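# Assemble the two printed parts like the stand's example

## Task

Join the two loose printed parts so that they match the already-assembled example displayed on the stand.

## Robot and tools

Robot: two arms, left_arm and right_arm, each with a two-finger gripper. Calibrated base poses in the scene frame: left_arm at (-0.051, +0.346, 0) m with quat_wxyz (+1.000, 0, 0, -0.002); right_arm at (+0.057, -0.530, 0) m with quat_wxyz (+1.000, 0, 0, +0.013). The left gripper's fingers can fold: a part held only near the fingertips (outer quarter of each pad) is squeezed normally, but held deeper the fingers may curl round it, gripping a thin part weakly or a wide one too hard, and a fingertip pushed onto a surface folds easily, hiding contact and spoiling the next grip. The right gripper's fingers are rigid.

Frame: every pose, velocity and target uses the scene frame. Its origin sits at table-top height halfway between the nominal bases; +z points up, +x out over the table, and left_arm is on the +y side (camera image sides do not follow the arm names). Gripper axes: the fingers extend along its +z and open and close along its y. end_effector_position is the spot between the pads when shut; fingertips stick out about 33 mm past it for gaps up to 40 mm, only 9 mm when wide open. Reported hand poses may be off by a few cm, more at long reach.

Row format, shared by execute_actions and move: 20 numbers, left arm first, then right. For each arm: x, y, z (absolute target position of the gripper in metres), qw, qx, qy, qz (absolute target orientation, w first), then gripper position, force_limit, speed, each from -1 to 1. Both arms must always be filled in. Gripper position: +1 is 140 mm open, about -0.8 is pads touching, -1 closes until blocked. force_limit sets squeeze (about 14 N at -1, 40 N at 0, 58 N at +1 for a slow close); speed sets finger speed (about 30 mm/s at -1, 140 at 0, 250 at +1), and a faster close squeezes much harder. Both start at +1. To leave an arm untouched, resend its last reported pose and its last gripper numbers every time; keep the same quaternion in every row to hold orientation. The controller limits each step's orientation change to 32 degrees from the measured one, so big turns need several actions.

execute_actions: argument actions is a list of actions; each action is a list of up to 15 rows, one per 1/30 s step, and a short list repeats its final row. Any target more than 0.6 m from the gripper's current position along one of its own axes gets the action rejected for both arms. Optional cameras: list of names (cam_high, cam_low, cam_bench, cam_left_wrist, cam_right_wrist), ["all"], or []; images appear by default only when actions is empty.

move: target is one row or up to 15 rows; each arm travels in a straight line from its Hand target to its pose there, without avoiding obstacles. speed: m/s, 0.002 to 3.6, default 0.25 (rotation up to twice that in rad/s), one value or one per target. blend: corner rounding in metres for lists; 0 means stop at each. stop_force: N, 3 to 120, same for both arms; an arm's path ends when it feels that much push against its travel, then it backs off slightly but may keep some pressure. Do not rely on it while the gripper turns, and omit it when pulling away from something being pressed. zero (only with stop_force, default true) re-zeros the force reference first. blocking=false returns after about 0.5 s while the move continues (not allowed with stop_force). All finger numbers in a list should match. The result adds a move: line giving the ending (done, off_target, moving, held, fault) and limits such as paced (pose clipped) or held (steps withheld). An arm not named in the ending is done, within 3 mm and 2 degrees.

wait: seconds 0 to 10; arms keep their last command. stop: brakes a running move (fingers continue). zoom_image: camera plus region [x0, y0, x1, y1] in pixels, at most 504 by 504, from that camera's newest image. zero_wrist_force: arm is left_arm or right_arm; resets the force baseline. finished_scene: optional scene 1; ends for good, so the parts must stay assembled without the robot.

Results: hand position, quaternion and velocities; Hand target (where the arm is actually being driven, possibly short of the command); Tool commands; object_status (0 moving, 1 blocked while opening, 2 blocked while closing = likely holding, 3 reached target or pads met); position_measured in counts (3 open, about 75 = 100 mm, 139 = 60 mm, 200 = 20 mm, 230 pads meet); joint positions and torques; Wrist force and Wrist torque in the gripper's own axes plus a peak line. A confirmed grip shows status 2. To squeeze harder, raise force_limit and nudge position to -0.98; to loosen, reopen and close slowly. Velocity lines may be dropped when an arm reads as still.

Avoid: outside force near 150 N or wrist torque near 26.3 N m on any arm, which stops it for 10 s; commanding even slightly past a firm contact (the arms are stiff); fast approaches, which strike harder and overshoot; paths passing near an arm's own base; contact between the arms or one gripper closing on the other's fingers; holding heavy loads out at full reach, which overheats motors; dropping parts, releasing them while moving, or letting anything leave the table, which fails the task.

Each tool is called after "Call:" by a JSON object that holds its "name" and its "arguments".

## Session

Call:
{"name": "execute_actions", "arguments": {"actions": []}}

Scene clock: 0.00 s.
left_arm: end_effector_position=(+0.2870, +0.6517, +0.1184) position_measured=3 object_status=3 end_effector_quat_wxyz=(+0.481, -0.455, -0.525, -0.535) | right_arm: end_effector_position=(+0.7465, -0.3203, +0.2885) position_measured=3 object_status=3 end_effector_quat_wxyz=(-0.084, +0.602, +0.742, +0.283)
Joint positions: left_arm=[-0.41 -1.204 2.32 -1.033 -0.432 -0.199] | right_arm=[-0.165 -1.28 1.385 -1.846 -0.994 1.275]
Joint velocities: within noise
Joint torques (N m): no reading
Wrist force (N): no reading
Wrist torque (N m): no reading
Wrist force, peak (N): no reading
Hand target: left_arm +0.2870, +0.6517, +0.1184; +0.481, -0.455, -0.525, -0.535 | right_arm +0.7465, -0.3203, +0.2885; -0.084, +0.602, +0.742, +0.283
Tool commands: left_gripper/position=+1.0 left_gripper/force_limit=+1.0 left_gripper/speed=+1.0 right_gripper/position=+1.0 right_gripper/force_limit=+1.0 right_gripper/speed=+1.0

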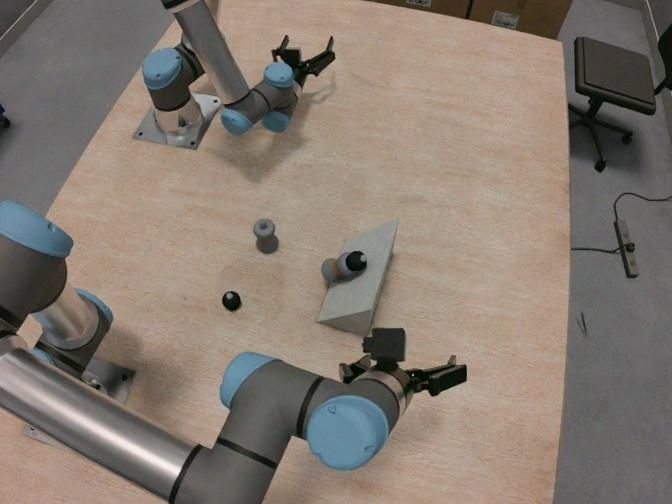

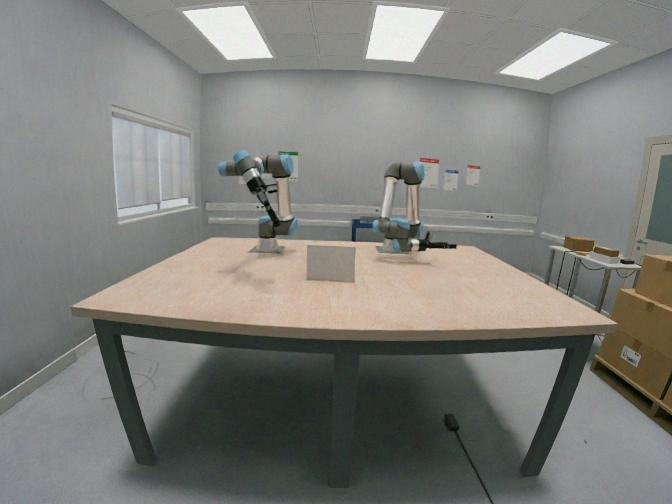

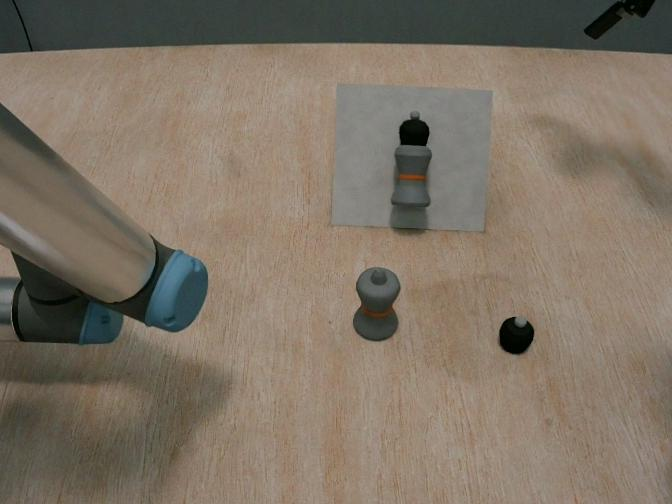

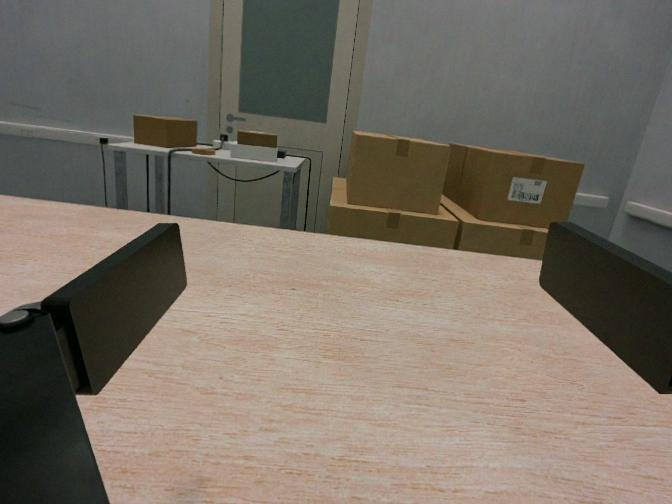

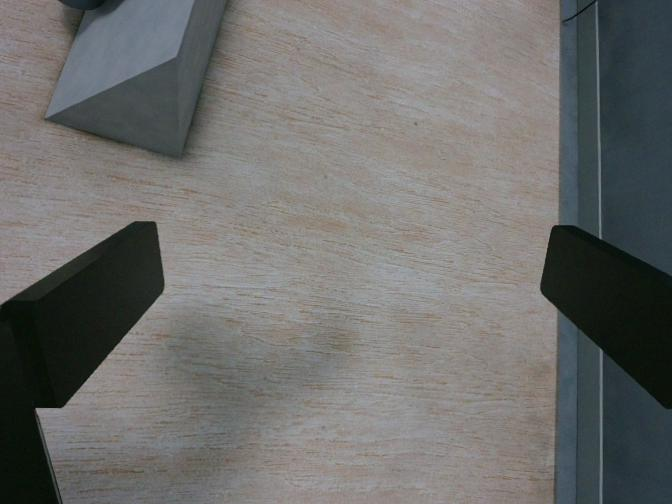

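Call:
{"name": "zoom_image", "arguments": {"camera": "cam_bench", "region": [330, 80, 550, 360]}}

Call:
{"name": "zoom_image", "arguments": {"camera": "cam_high", "region": [200, 190, 420, 340]}}

Scaled by 1.800 from the camera's 672x504 image, which has a finer 960x720 frame.

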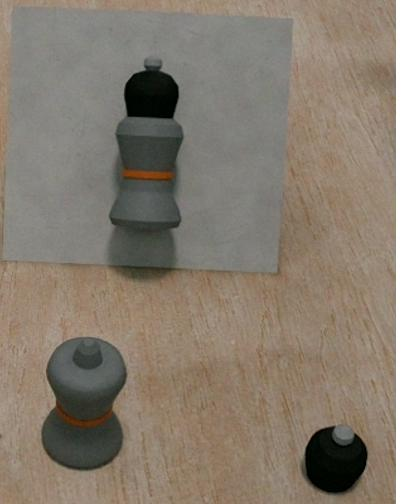

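Scaled by 2.291 from the camera's 672x504 image, which has a finer 960x720 frame.

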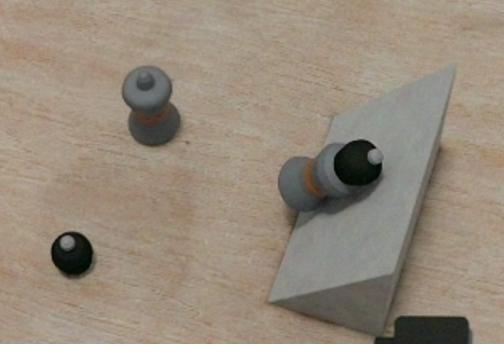

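Call:
{"name": "move", "arguments": {"target": [0.2870,0.6517,0.1184,0.481,-0.455,-0.525,-0.535,1,1,1,0.43,-0.16,0.36,0,0.7071,0.7071,0,1,1,1], "speed": 0.5, "cameras": ["cam_high","cam_bench","cam_right_wrist"]}}

Scene clock: 2.53 s.
left_arm: end_effector_position=(+0.2870, +0.6517, +0.1184) position_measured=3 object_status=3 end_effector_quat_wxyz=(+0.481, -0.455, -0.525, -0.535) | right_arm: end_effector_position=(+0.4300, -0.1600, +0.3600) position_measured=3 object_status=3 end_effector_quat_wxyz=(+0.000, +0.707, +0.707, +0.000)
Joint positions: left_arm=[-0.41 -1.204 2.319 -1.032 -0.433 -0.2] | right_arm=[0.498 -1.511 1.294 -1.354 -1.571 2.095]
Joint torques (N m): left_arm=[8.51 -12.63 -21.17 2.54 -1.83 -2.16] | right_arm=[11.66 -14.44 -27.4 0.15 -1.39 1.53]
Wrist force (N): left_arm=[0.2 0.1 0.0] | right_arm=[-0.3 0.6 0.5]
Wrist torque (N m): left_arm=[0.03 -0.03 0.07] | right_arm=[0.10 0.14 -0.09]
Wrist force, peak (N): left_arm=[0.2 -0.1 -0.4] | right_arm=[-3.2 1.4 -0.2]
Hand target: left_arm +0.2870, +0.6517, +0.1184; +0.481, -0.455, -0.525, -0.535 | right_arm +0.4300, -0.1600, +0.3600; +0.000, +0.707, +0.707, +0.000
Off the commanded pose: left_arm 0.000 m, 0 deg | right_arm 0.000 m, 0 deg.
move: done
Images, in order (width x height): cam_high 672x504, cam_bench 672x504, cam_right_wrist 672x504.

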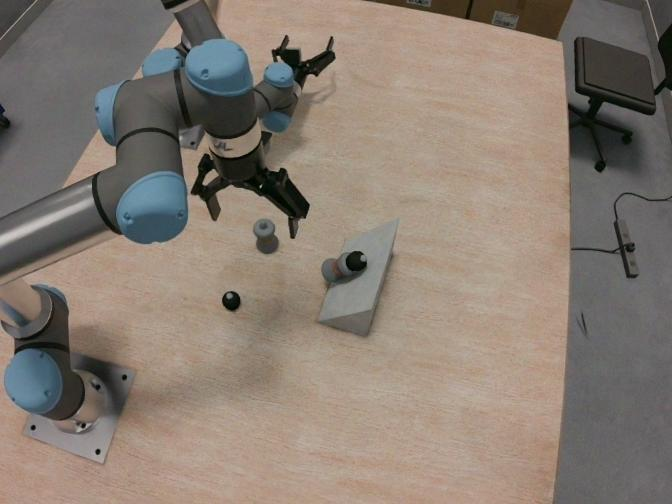

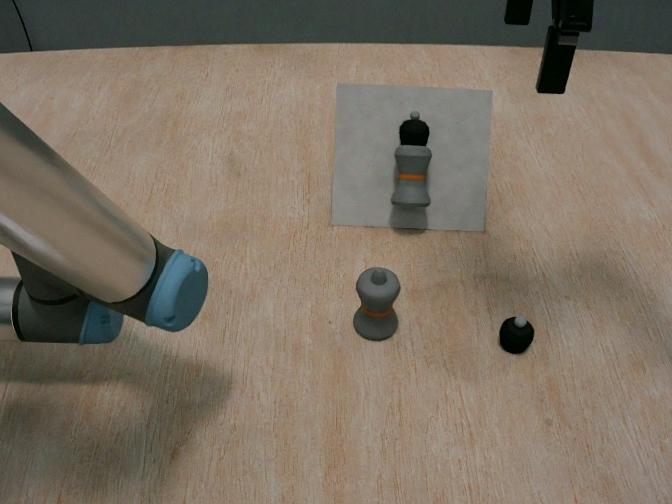

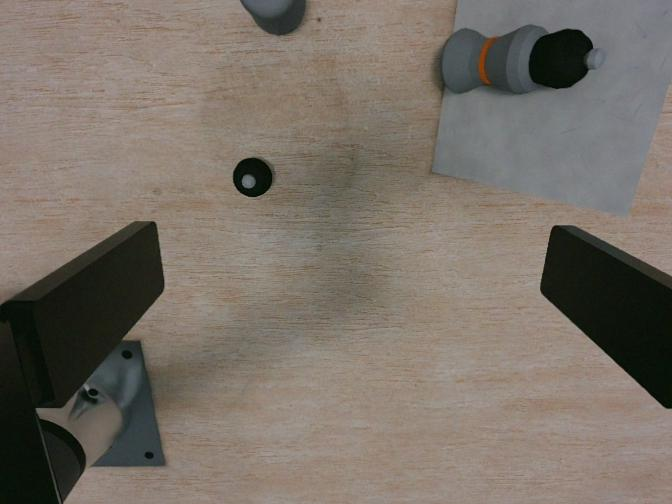

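Call:
{"name": "move", "arguments": {"target": [0.2870,0.6517,0.1184,0.481,-0.455,-0.525,-0.535,1,1,1,0.33,-0.16,0.26,0,0.7071,0.7071,0,1,1,1], "speed": 0.4, "cameras": ["cam_bench","cam_high","cam_right_wrist"]}}

Scene clock: 4.63 s.
left_arm: end_effector_position=(+0.2870, +0.6517, +0.1184) position_measured=3 object_status=3 end_effector_quat_wxyz=(+0.481, -0.455, -0.525, -0.535) | right_arm: end_effector_position=(+0.3301, -0.1600, +0.2600) position_measured=3 object_status=3 end_effector_quat_wxyz=(+0.000, +0.707, +0.707, +0.000)
Joint positions: left_arm=[-0.41 -1.204 2.319 -1.032 -0.433 -0.2] | right_arm=[0.614 -1.692 1.726 -1.604 -1.571 2.211]
Joint torques (N m): left_arm=[9.75 -12.46 -20.25 2.52 -1.84 -2.16] | right_arm=[11.89 -35.45 -14.97 -6.12 -1.31 1.63]
Wrist force (N): left_arm=[0.1 0.1 -0.2] | right_arm=[0.2 0.4 0.1]
Wrist torque (N m): left_arm=[0.02 -0.03 0.08] | right_arm=[0.01 0.03 -0.11]
Wrist force, peak (N): left_arm=[0.4 -0.1 -0.1] | right_arm=[0.0 1.9 -1.5]
Hand target: left_arm +0.2870, +0.6517, +0.1184; +0.481, -0.455, -0.525, -0.535 | right_arm +0.3300, -0.1600, +0.2600; +0.000, +0.707, +0.707, +0.000
Off the commanded pose: left_arm 0.000 m, 0 deg | right_arm 0.000 m, 0 deg.
move: done
Images, in order (width x height): cam_high 672x504, cam_bench 672x504, cam_right_wrist 672x504.

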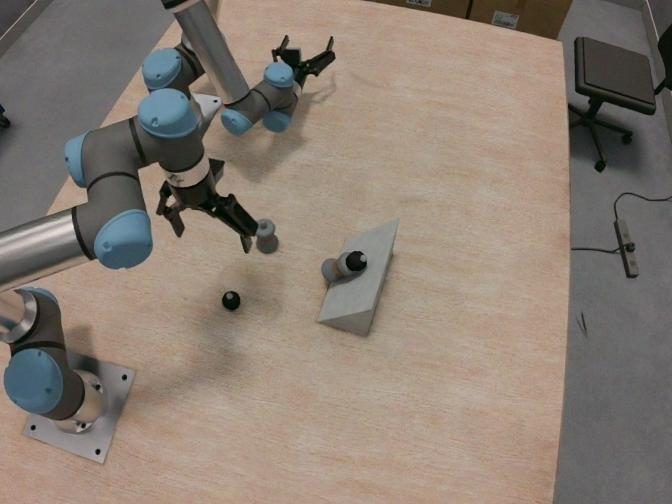

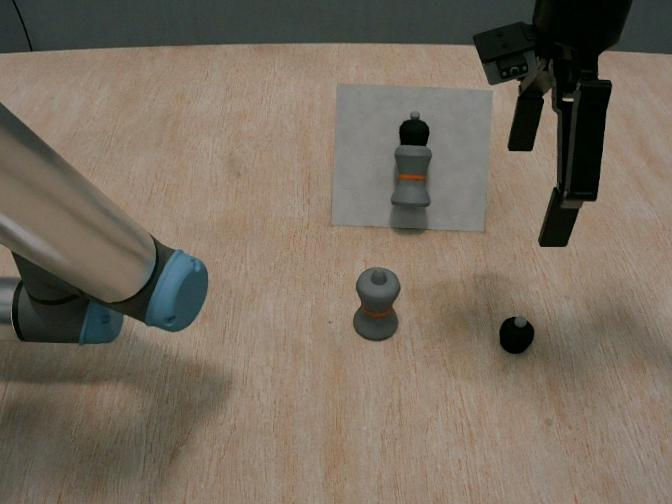

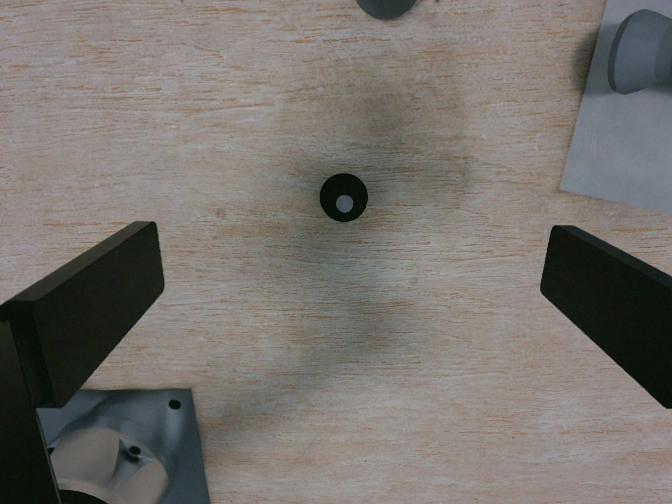

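Call:
{"name": "move", "arguments": {"target": [0.2870,0.6517,0.1184,0.481,-0.455,-0.525,-0.535,1,1,1,0.331,-0.19,0.15,0,0.7071,0.7071,0,1,1,1], "speed": 0.4, "cameras": ["cam_bench","cam_high","cam_right_wrist"]}}

Scene clock: 6.80 s.
left_arm: end_effector_position=(+0.2870, +0.6517, +0.1184) position_measured=3 object_status=3 end_effector_quat_wxyz=(+0.481, -0.455, -0.525, -0.535) | right_arm: end_effector_position=(+0.3310, -0.1900, +0.1501) position_measured=3 object_status=3 end_effector_quat_wxyz=(+0.000, +0.707, +0.707, +0.000)
Joint positions: left_arm=[-0.41 -1.204 2.319 -1.032 -0.433 -0.2] | right_arm=[0.556 -1.704 2.021 -1.889 -1.571 2.152]
Joint torques (N m): left_arm=[8.76 -11.87 -20.94 2.55 -1.77 -1.98] | right_arm=[-10.51 -5.08 -15.56 -5.6 1.5 -1.78]
Wrist force (N): left_arm=[0.1 0.0 -0.1] | right_arm=[0.2 0.5 -0.2]
Wrist torque (N m): left_arm=[0.00 -0.02 0.08] | right_arm=[0.04 0.04 0.04]
Wrist force, peak (N): left_arm=[0.6 -0.2 -0.2] | right_arm=[-0.6 0.5 2.2]
Hand target: left_arm +0.2870, +0.6517, +0.1184; +0.481, -0.455, -0.525, -0.535 | right_arm +0.3310, -0.1900, +0.1500; +0.000, +0.707, +0.707, +0.000
Off the commanded pose: left_arm 0.000 m, 0 deg | right_arm 0.000 m, 0 deg.
move: done
Images, in order (width x height): cam_high 672x504, cam_bench 672x504, cam_right_wrist 672x504.

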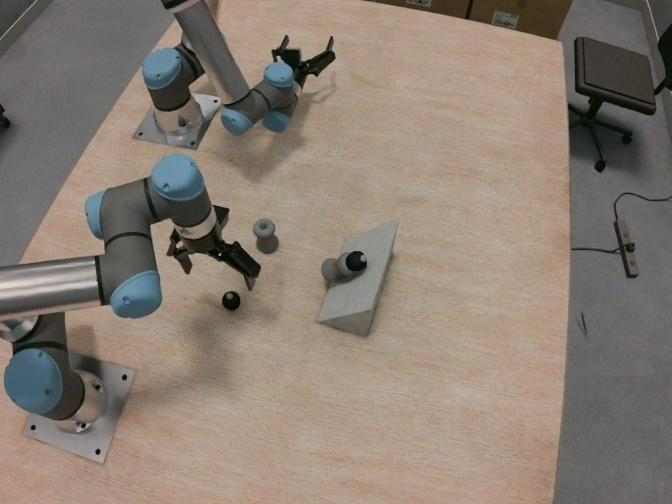

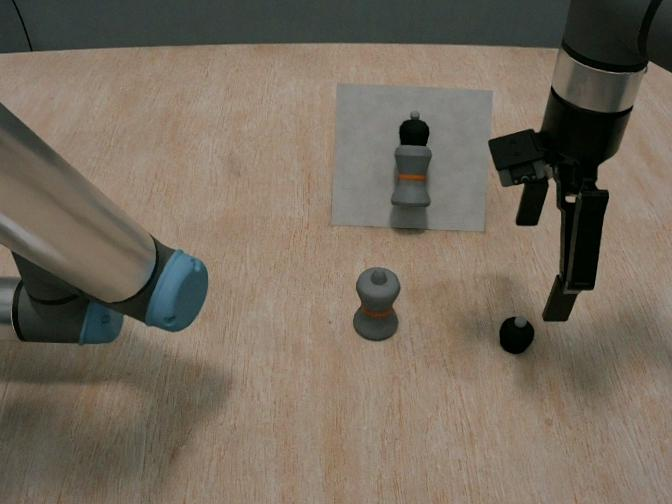

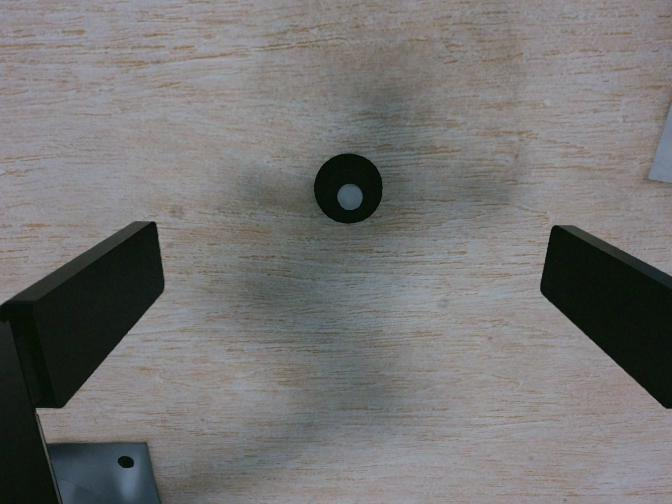

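Call:
{"name": "move", "arguments": {"target": [0.2870,0.6517,0.1184,0.481,-0.455,-0.525,-0.535,1,1,1,0.331,-0.194,0.047,0,0.7071,0.7071,0,1,1,1], "speed": 0.2, "cameras": ["cam_bench","cam_high","cam_right_wrist"]}}

Scene clock: 8.43 s.
left_arm: end_effector_position=(+0.2870, +0.6517, +0.1184) position_measured=3 object_status=3 end_effector_quat_wxyz=(+0.481, -0.455, -0.525, -0.535) | right_arm: end_effector_position=(+0.3310, -0.1940, +0.0471) position_measured=3 object_status=3 end_effector_quat_wxyz=(+0.000, +0.707, +0.707, +0.000)
Joint positions: left_arm=[-0.41 -1.204 2.319 -1.032 -0.433 -0.2] | right_arm=[0.548 -1.583 2.207 -2.195 -1.571 2.144]
Joint torques (N m): left_arm=[9.33 -11.85 -20.68 2.41 -1.76 -1.89] | right_arm=[-4.7 -7.57 -13.95 -5.59 1.3 -0.8]
Wrist force (N): left_arm=[0.2 0.1 -0.1] | right_arm=[0.3 0.5 0.0]
Wrist torque (N m): left_arm=[0.02 -0.04 0.08] | right_arm=[0.06 0.02 0.03]
Wrist force, peak (N): left_arm=[0.4 0.1 -0.4] | right_arm=[0.2 0.5 1.5]
Hand target: left_arm +0.2870, +0.6517, +0.1184; +0.481, -0.455, -0.525, -0.535 | right_arm +0.3310, -0.1940, +0.0470; +0.000, +0.707, +0.707, +0.000
Off the commanded pose: left_arm 0.000 m, 0 deg | right_arm 0.000 m, 0 deg.
move: done
Images, in order (width x height): cam_high 672x504, cam_bench 672x504, cam_right_wrist 672x504.

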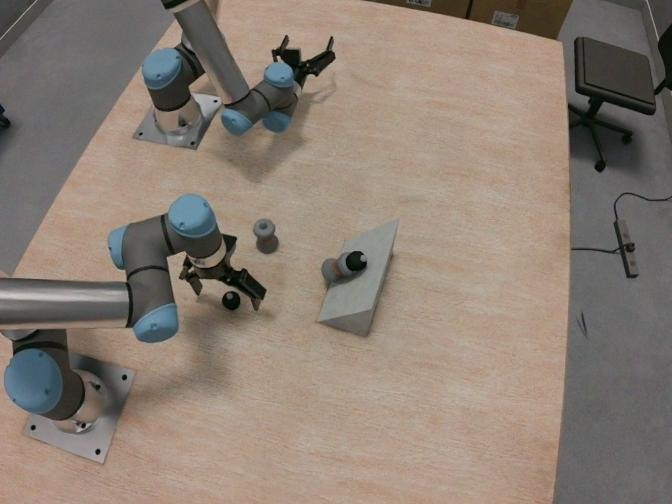

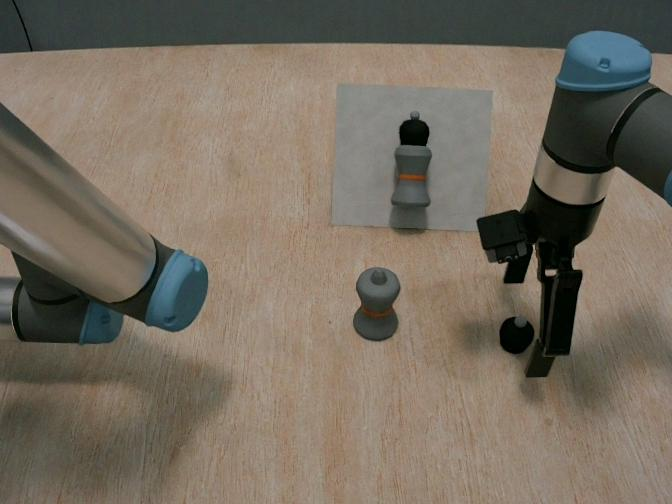

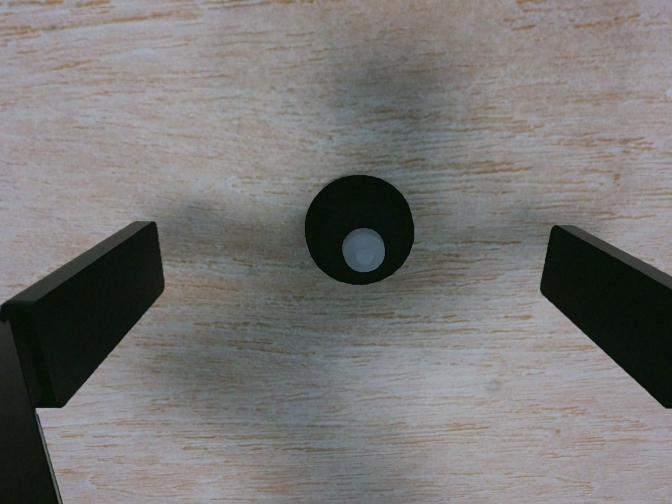

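Call:
{"name": "move", "arguments": {"target": [[0.2870,0.6517,0.1184,0.481,-0.455,-0.525,-0.535,1,1,1,0.335,-0.194,0.044,0,0.7071,0.7071,0,1,1,1],[0.2870,0.6517,0.1184,0.481,-0.455,-0.525,-0.535,1,1,1,0.335,-0.194,0.044,0,0.7071,0.7071,0,-1,-0.3,-1]], "speed": 0.1, "cameras": ["cam_bench","cam_right_wrist"]}}

Scene clock: 13.40 s.
left_arm: end_effector_position=(+0.2870, +0.6517, +0.1184) position_measured=3 object_status=3 end_effector_quat_wxyz=(+0.481, -0.455, -0.525, -0.535) | right_arm: end_effector_position=(+0.3350, -0.1940, +0.0440) position_measured=167 object_status=2 end_effector_quat_wxyz=(+0.000, +0.707, +0.707, +0.000)
Joint positions: left_arm=[-0.41 -1.204 2.319 -1.032 -0.433 -0.2] | right_arm=[0.542 -1.571 2.206 -2.205 -1.571 2.139]
Joint torques (N m): left_arm=[7.94 -12.61 -21.08 2.31 -1.7 -1.87] | right_arm=[-9.63 -7.96 -20.71 -5.73 1.18 -1.77]
Wrist force (N): left_arm=[0.1 -0.1 -0.1] | right_arm=[-2.0 -2.3 -10.5]
Wrist torque (N m): left_arm=[-0.03 -0.03 0.07] | right_arm=[0.12 0.17 0.01]
Wrist force, peak (N): left_arm=[0.2 -0.3 -0.3] | right_arm=[-1.9 -1.6 -10.6]
Hand target: left_arm +0.2870, +0.6517, +0.1184; +0.481, -0.455, -0.525, -0.535 | right_arm +0.3350, -0.1940, +0.0440; +0.000, +0.707, +0.707, +0.000
Off the commanded pose: left_arm 0.000 m, 0 deg | right_arm 0.000 m, 0 deg.
move: done
Images, in order (width x height): cam_bench 672x504, cam_right_wrist 672x504.

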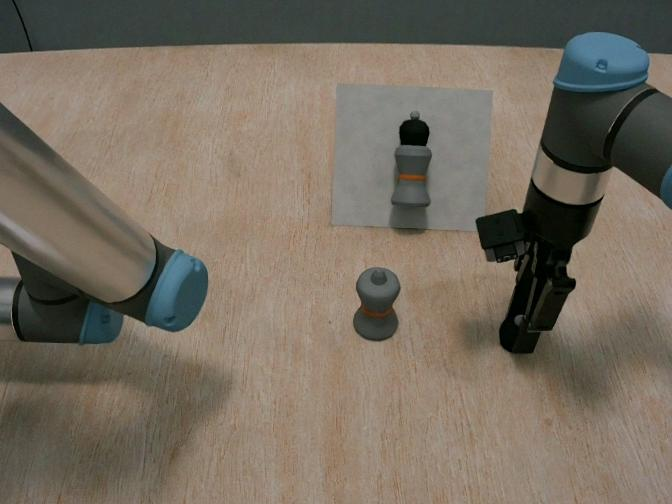

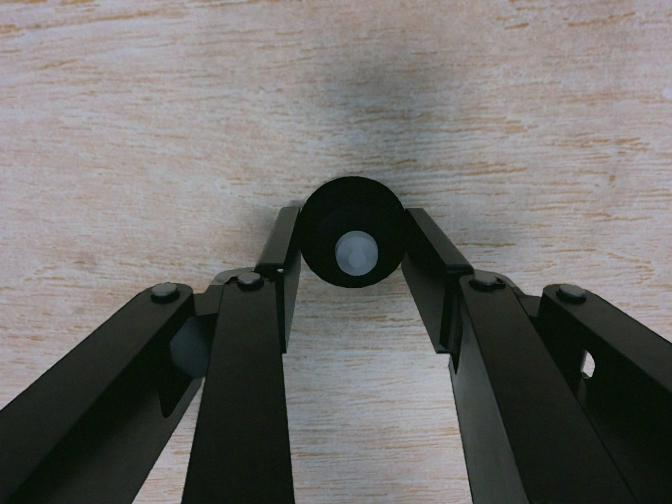

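Call:
{"name": "move", "arguments": {"target": [[0.2870,0.6517,0.1184,0.481,-0.455,-0.525,-0.535,1,1,1,0.335,-0.194,0.1,0,0.7071,0.7071,0,-1,-0.3,-1],[0.2870,0.6517,0.1184,0.481,-0.455,-0.525,-0.535,1,1,1,0.365,-0.13,0.26,0,0.7071,0.7071,0,-1,-0.3,-1]], "speed": [0.1,0.3], "blend": 0.02, "cameras": ["cam_bench","cam_high","cam_right_wrist"]}}

Scene clock: 16.07 s.
left_arm: end_effector_position=(+0.2870, +0.6517, +0.1184) position_measured=3 object_status=3 end_effector_quat_wxyz=(+0.481, -0.455, -0.525, -0.535) | right_arm: end_effector_position=(+0.3650, -0.1300, +0.2600) position_measured=167 object_status=2 end_effector_quat_wxyz=(+0.000, +0.707, +0.707, +0.000)
Joint positions: left_arm=[-0.41 -1.204 2.319 -1.032 -0.433 -0.2] | right_arm=[0.621 -1.581 1.623 -1.613 -1.571 2.217]
Joint torques (N m): left_arm=[8.65 -13.15 -20.5 2.18 -1.56 -1.95] | right_arm=[11.06 -11.32 -29.72 0.21 -1.26 1.75]
Wrist force (N): left_arm=[0.1 0.0 -0.1] | right_arm=[0.0 0.7 0.8]
Wrist torque (N m): left_arm=[0.00 -0.01 0.07] | right_arm=[0.09 0.09 -0.10]
Wrist force, peak (N): left_arm=[0.4 0.2 -0.3] | right_arm=[-2.0 -2.0 -10.6]
Hand target: left_arm +0.2870, +0.6517, +0.1184; +0.481, -0.455, -0.525, -0.535 | right_arm +0.3650, -0.1300, +0.2600; +0.000, +0.707, +0.707, +0.000
Off the commanded pose: left_arm 0.000 m, 0 deg | right_arm 0.000 m, 0 deg.
move: done
Images, in order (width x height): cam_high 672x504, cam_bench 672x504, cam_right_wrist 672x504.

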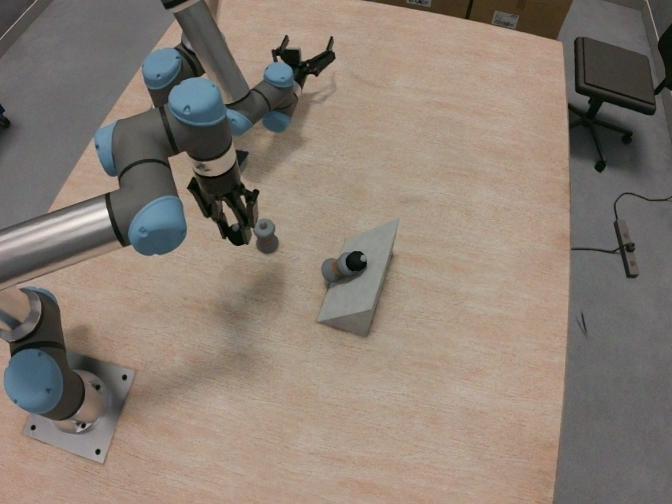

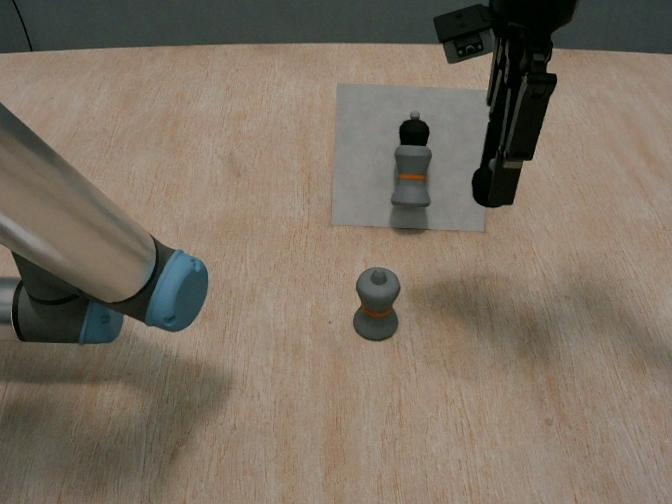

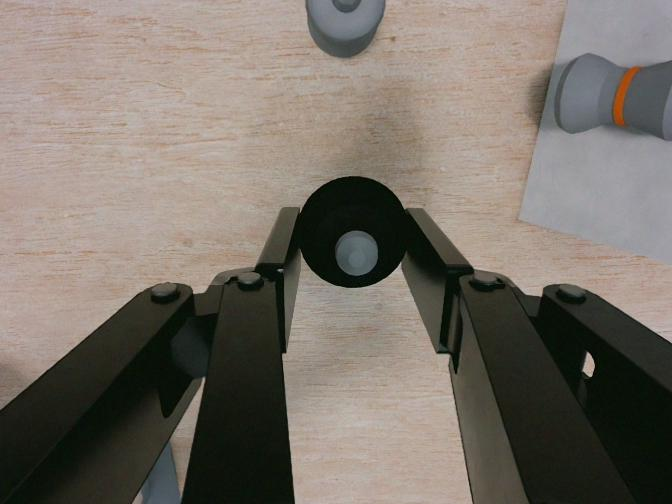

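Call:
{"name": "move", "arguments": {"target": [0.2870,0.6517,0.1184,0.481,-0.455,-0.525,-0.535,1,1,1,0.365,-0.08,0.26,0,0.7071,0.7071,0,-1,-0.3,-1], "speed": 0.2, "cameras": ["cam_bench","cam_high","cam_right_wrist"]}}

Call:
{"name": "zoom_image", "arguments": {"camera": "cam_right_wrist", "region": [250, 0, 450, 150]}}

Call:
{"name": "zoom_image", "arguments": {"camera": "cam_bench", "region": [340, 90, 560, 350]}}

Scene clock: 17.47 s.
left_arm: end_effector_position=(+0.2870, +0.6517, +0.1184) position_measured=3 object_status=3 end_effector_quat_wxyz=(+0.481, -0.455, -0.525, -0.535) | right_arm: end_effector_position=(+0.3650, -0.0801, +0.2600) position_measured=167 object_status=2 end_effector_quat_wxyz=(+0.000, +0.707, +0.707, +0.000)
Joint positions: left_arm=[-0.41 -1.204 2.319 -1.032 -0.433 -0.2] | right_arm=[0.697 -1.483 1.521 -1.608 -1.571 2.294]
Joint torques (N m): left_arm=[8.3 -12.66 -20.64 2.33 -1.64 -2.06] | right_arm=[10.84 -17.97 -28.67 -0.08 -1.44 1.69]
Wrist force (N): left_arm=[0.1 0.1 -0.1] | right_arm=[0.1 0.4 0.4]
Wrist torque (N m): left_arm=[0.01 -0.02 0.07] | right_arm=[0.05 0.06 -0.11]
Wrist force, peak (N): left_arm=[0.3 -0.1 -0.2] | right_arm=[1.6 0.6 0.5]
Hand target: left_arm +0.2870, +0.6517, +0.1184; +0.481, -0.455, -0.525, -0.535 | right_arm +0.3650, -0.0800, +0.2600; +0.000, +0.707, +0.707, +0.000
Off the commanded pose: left_arm 0.000 m, 0 deg | right_arm 0.000 m, 0 deg.
move: done
Images, in order (width x height): cam_high 672x504, cam_bench 672x504, cam_right_wrist 672x504.

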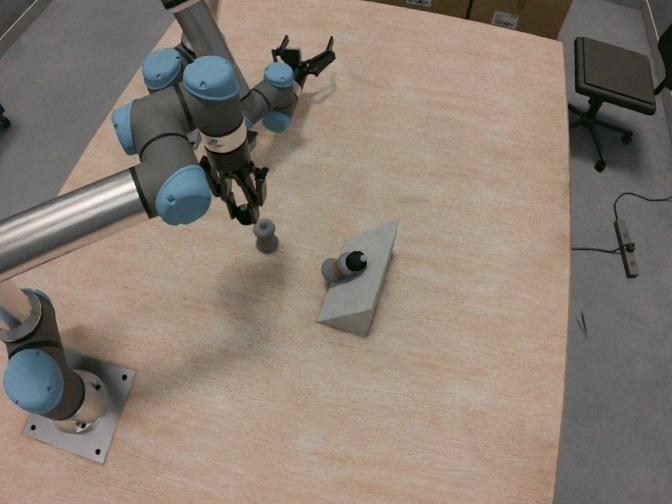

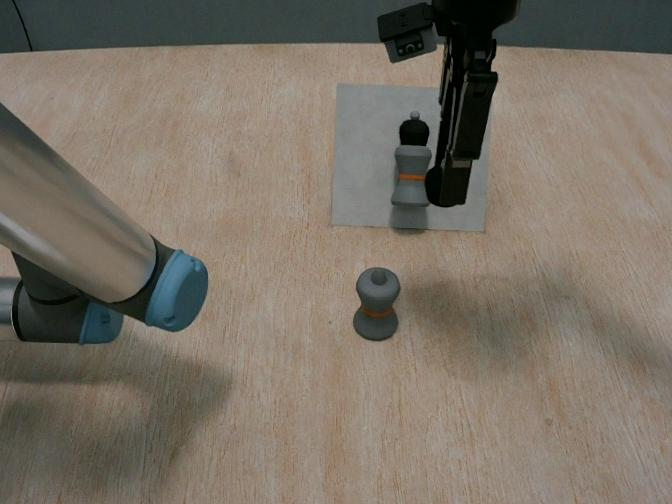

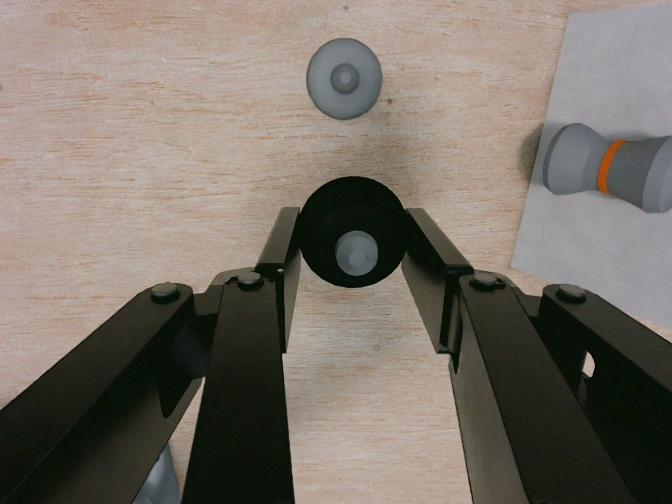

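Scaled by 2.520 from the camera's 672x504 image, which has a finer 960x720 frame.

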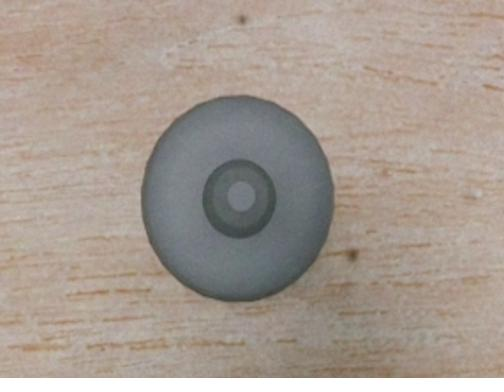

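Scaled by 1.938 from the camera's 672x504 image, which has a finer 960x720 frame.

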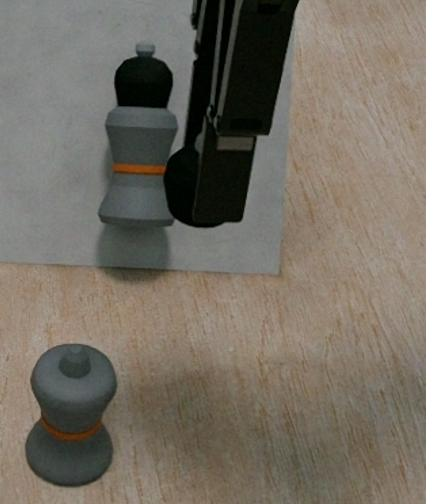

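Call:
{"name": "move", "arguments": {"target": [0.2870,0.6517,0.1184,0.481,-0.455,-0.525,-0.535,1,1,1,0.365,-0.05,0.17,0,0.7071,0.7071,0,-1,-0.3,-1], "speed": 0.2, "cameras": ["cam_bench","cam_high","cam_right_wrist"]}}

Call:
{"name": "zoom_image", "arguments": {"camera": "cam_right_wrist", "region": [240, 50, 460, 300]}}

Call:
{"name": "zoom_image", "arguments": {"camera": "cam_bench", "region": [340, 90, 560, 350]}}

Scene clock: 20.40 s.
left_arm: end_effector_position=(+0.2870, +0.6517, +0.1184) position_measured=3 object_status=3 end_effector_quat_wxyz=(+0.481, -0.455, -0.525, -0.535) | right_arm: end_effector_position=(+0.3650, -0.0500, +0.1701) position_measured=167 object_status=2 end_effector_quat_wxyz=(+0.000, +0.707, +0.707, +0.000)
Joint positions: left_arm=[-0.41 -1.204 2.319 -1.032 -0.433 -0.2] | right_arm=[0.738 -1.392 1.649 -1.827 -1.571 2.334]
Joint torques (N m): left_arm=[8.75 -12.91 -19.54 2.2 -1.62 -1.79] | right_arm=[12.32 -20.51 -15.26 -5.75 -1.2 1.72]
Wrist force (N): left_arm=[0.0 0.1 0.0] | right_arm=[-0.1 0.7 0.6]
Wrist torque (N m): left_arm=[0.01 -0.01 0.08] | right_arm=[0.11 0.10 -0.12]
Wrist force, peak (N): left_arm=[0.3 -0.2 -0.2] | right_arm=[0.6 0.8 1.7]
Hand target: left_arm +0.2870, +0.6517, +0.1184; +0.481, -0.455, -0.525, -0.535 | right_arm +0.3650, -0.0500, +0.1700; +0.000, +0.707, +0.707, +0.000
Off the commanded pose: left_arm 0.000 m, 0 deg | right_arm 0.000 m, 0 deg.
move: done
Images, in order (width x height): cam_high 672x504, cam_bench 672x504, cam_right_wrist 672x504.

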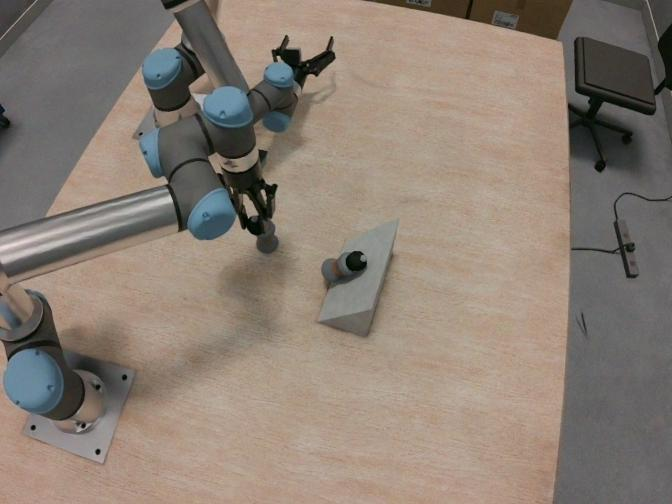

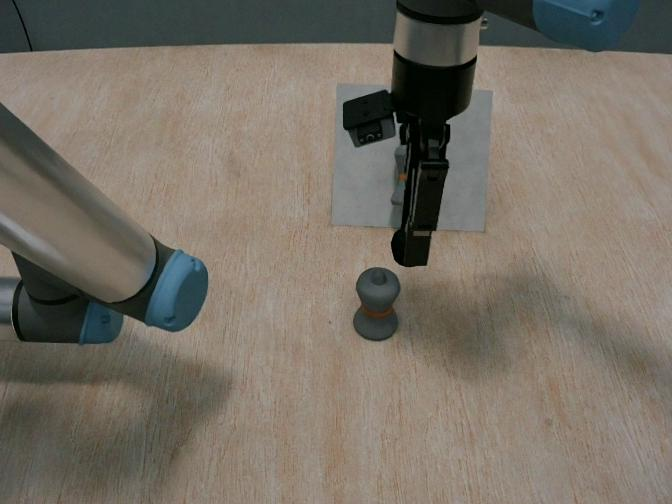

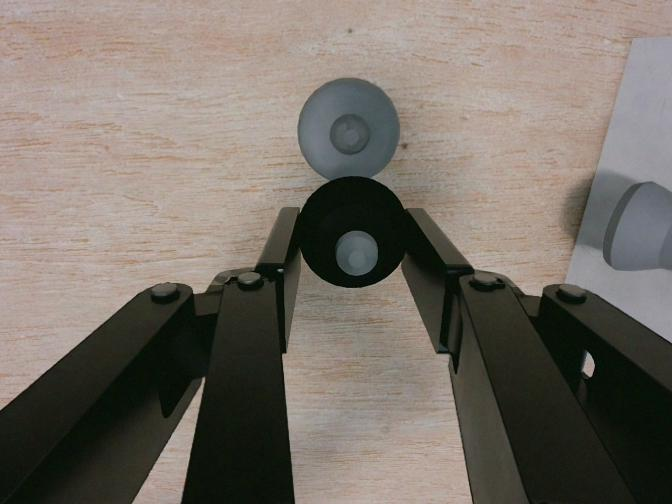

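Scaled by 2.016 from the camera's 672x504 image, which has a finer 960x720 frame.

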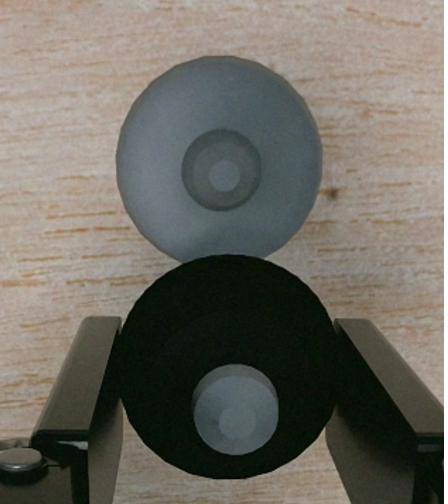

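Scaled by 1.938 from the camera's 672x504 image, which has a finer 960x720 frame.

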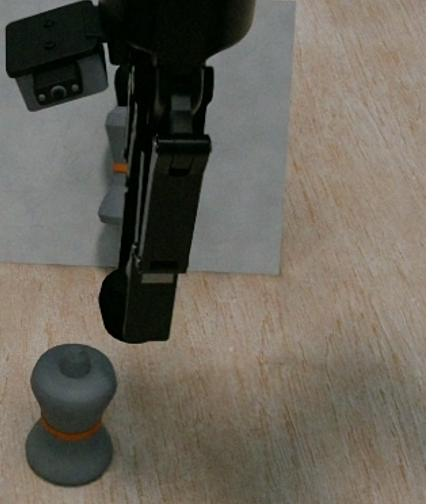

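Call:
{"name": "move", "arguments": {"target": [0.2870,0.6517,0.1184,0.481,-0.455,-0.525,-0.535,1,1,1,0.3656,-0.0241,0.131,0,0.7071,0.7071,0,-1,-0.3,-1], "speed": 0.1, "cameras": ["cam_bench","cam_high","cam_right_wrist"]}}

Call:
{"name": "zoom_image", "arguments": {"camera": "cam_right_wrist", "region": [240, 50, 460, 300]}}

Call:
{"name": "zoom_image", "arguments": {"camera": "cam_bench", "region": [330, 200, 450, 350]}}

Call:
{"name": "zoom_image", "arguments": {"camera": "cam_high", "region": [200, 170, 320, 270]}}

Scene clock: 22.27 s.
left_arm: end_effector_position=(+0.2870, +0.6517, +0.1184) position_measured=3 object_status=3 end_effector_quat_wxyz=(+0.481, -0.455, -0.525, -0.535) | right_arm: end_effector_position=(+0.3656, -0.0242, +0.1311) position_measured=167 object_status=2 end_effector_quat_wxyz=(+0.000, +0.707, +0.707, +0.000)
Joint positions: left_arm=[-0.41 -1.204 2.319 -1.032 -0.433 -0.2] | right_arm=[0.77 -1.313 1.655 -1.912 -1.571 2.366]
Joint torques (N m): left_arm=[7.87 -12.25 -20.5 2.18 -1.53 -1.81] | right_arm=[12.43 -9.76 -20.24 -5.25 0.46 1.52]
Wrist force (N): left_arm=[0.2 0.1 -0.1] | right_arm=[-8.7 0.4 -22.4]
Wrist torque (N m): left_arm=[0.02 -0.03 0.08] | right_arm=[0.14 0.34 -0.12]
Wrist force, peak (N): left_arm=[0.4 0.0 -0.1] | right_arm=[-9.4 0.2 -24.2]
Hand target: left_arm +0.2870, +0.6517, +0.1184; +0.481, -0.455, -0.525, -0.535 | right_arm +0.3656, -0.0241, +0.1310; +0.000, +0.707, +0.707, +0.000
Off the commanded pose: left_arm 0.000 m, 0 deg | right_arm 0.000 m, 0 deg.
move: done
Images, in order (width x height): cam_high 672x504, cam_bench 672x504, cam_right_wrist 672x504.

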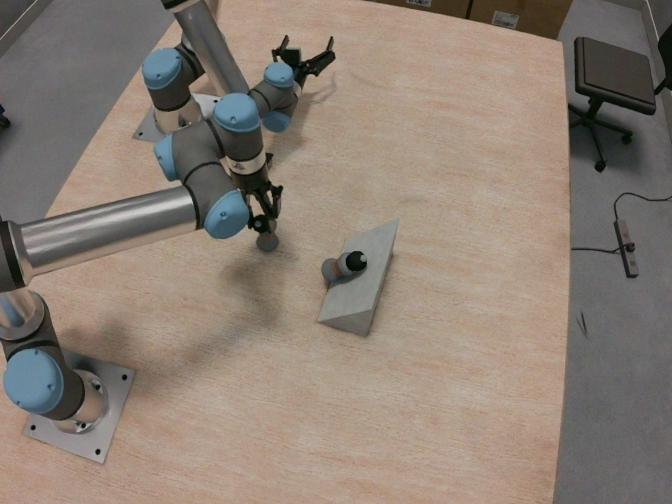

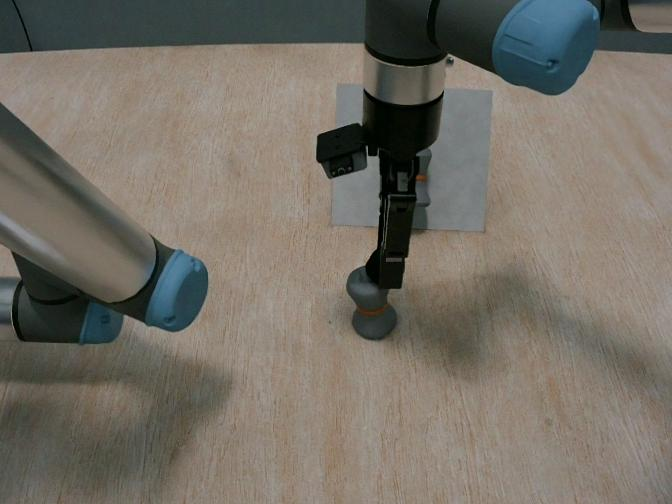

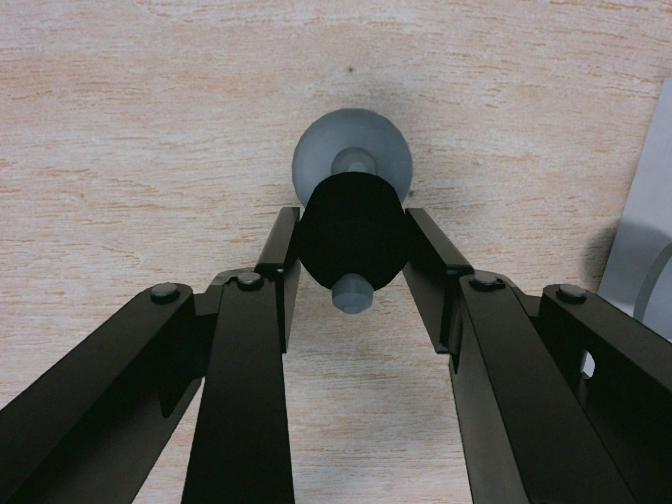

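Scaled by 2.016 from the camera's 672x504 image, which has a finer 960x720 frame.

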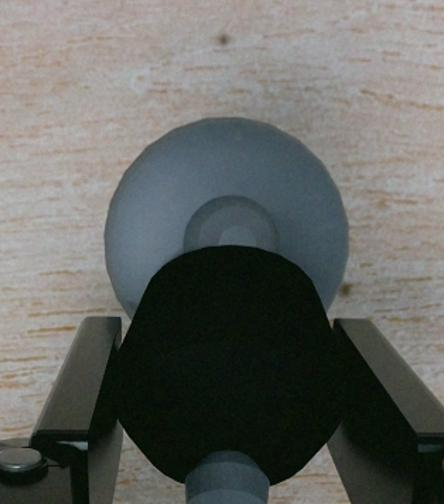

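Scaled by 3.360 from the camera's 672x504 image, which has a finer 960x720 frame.

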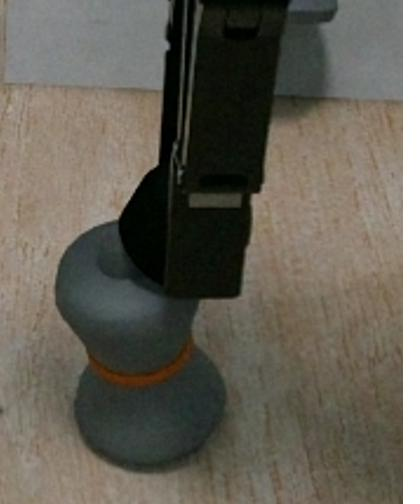

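Scaled by 4.200 from the camera's 672x504 image, which has a finer 960x720 frame.

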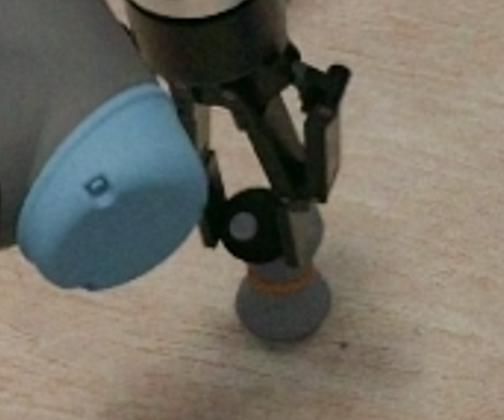

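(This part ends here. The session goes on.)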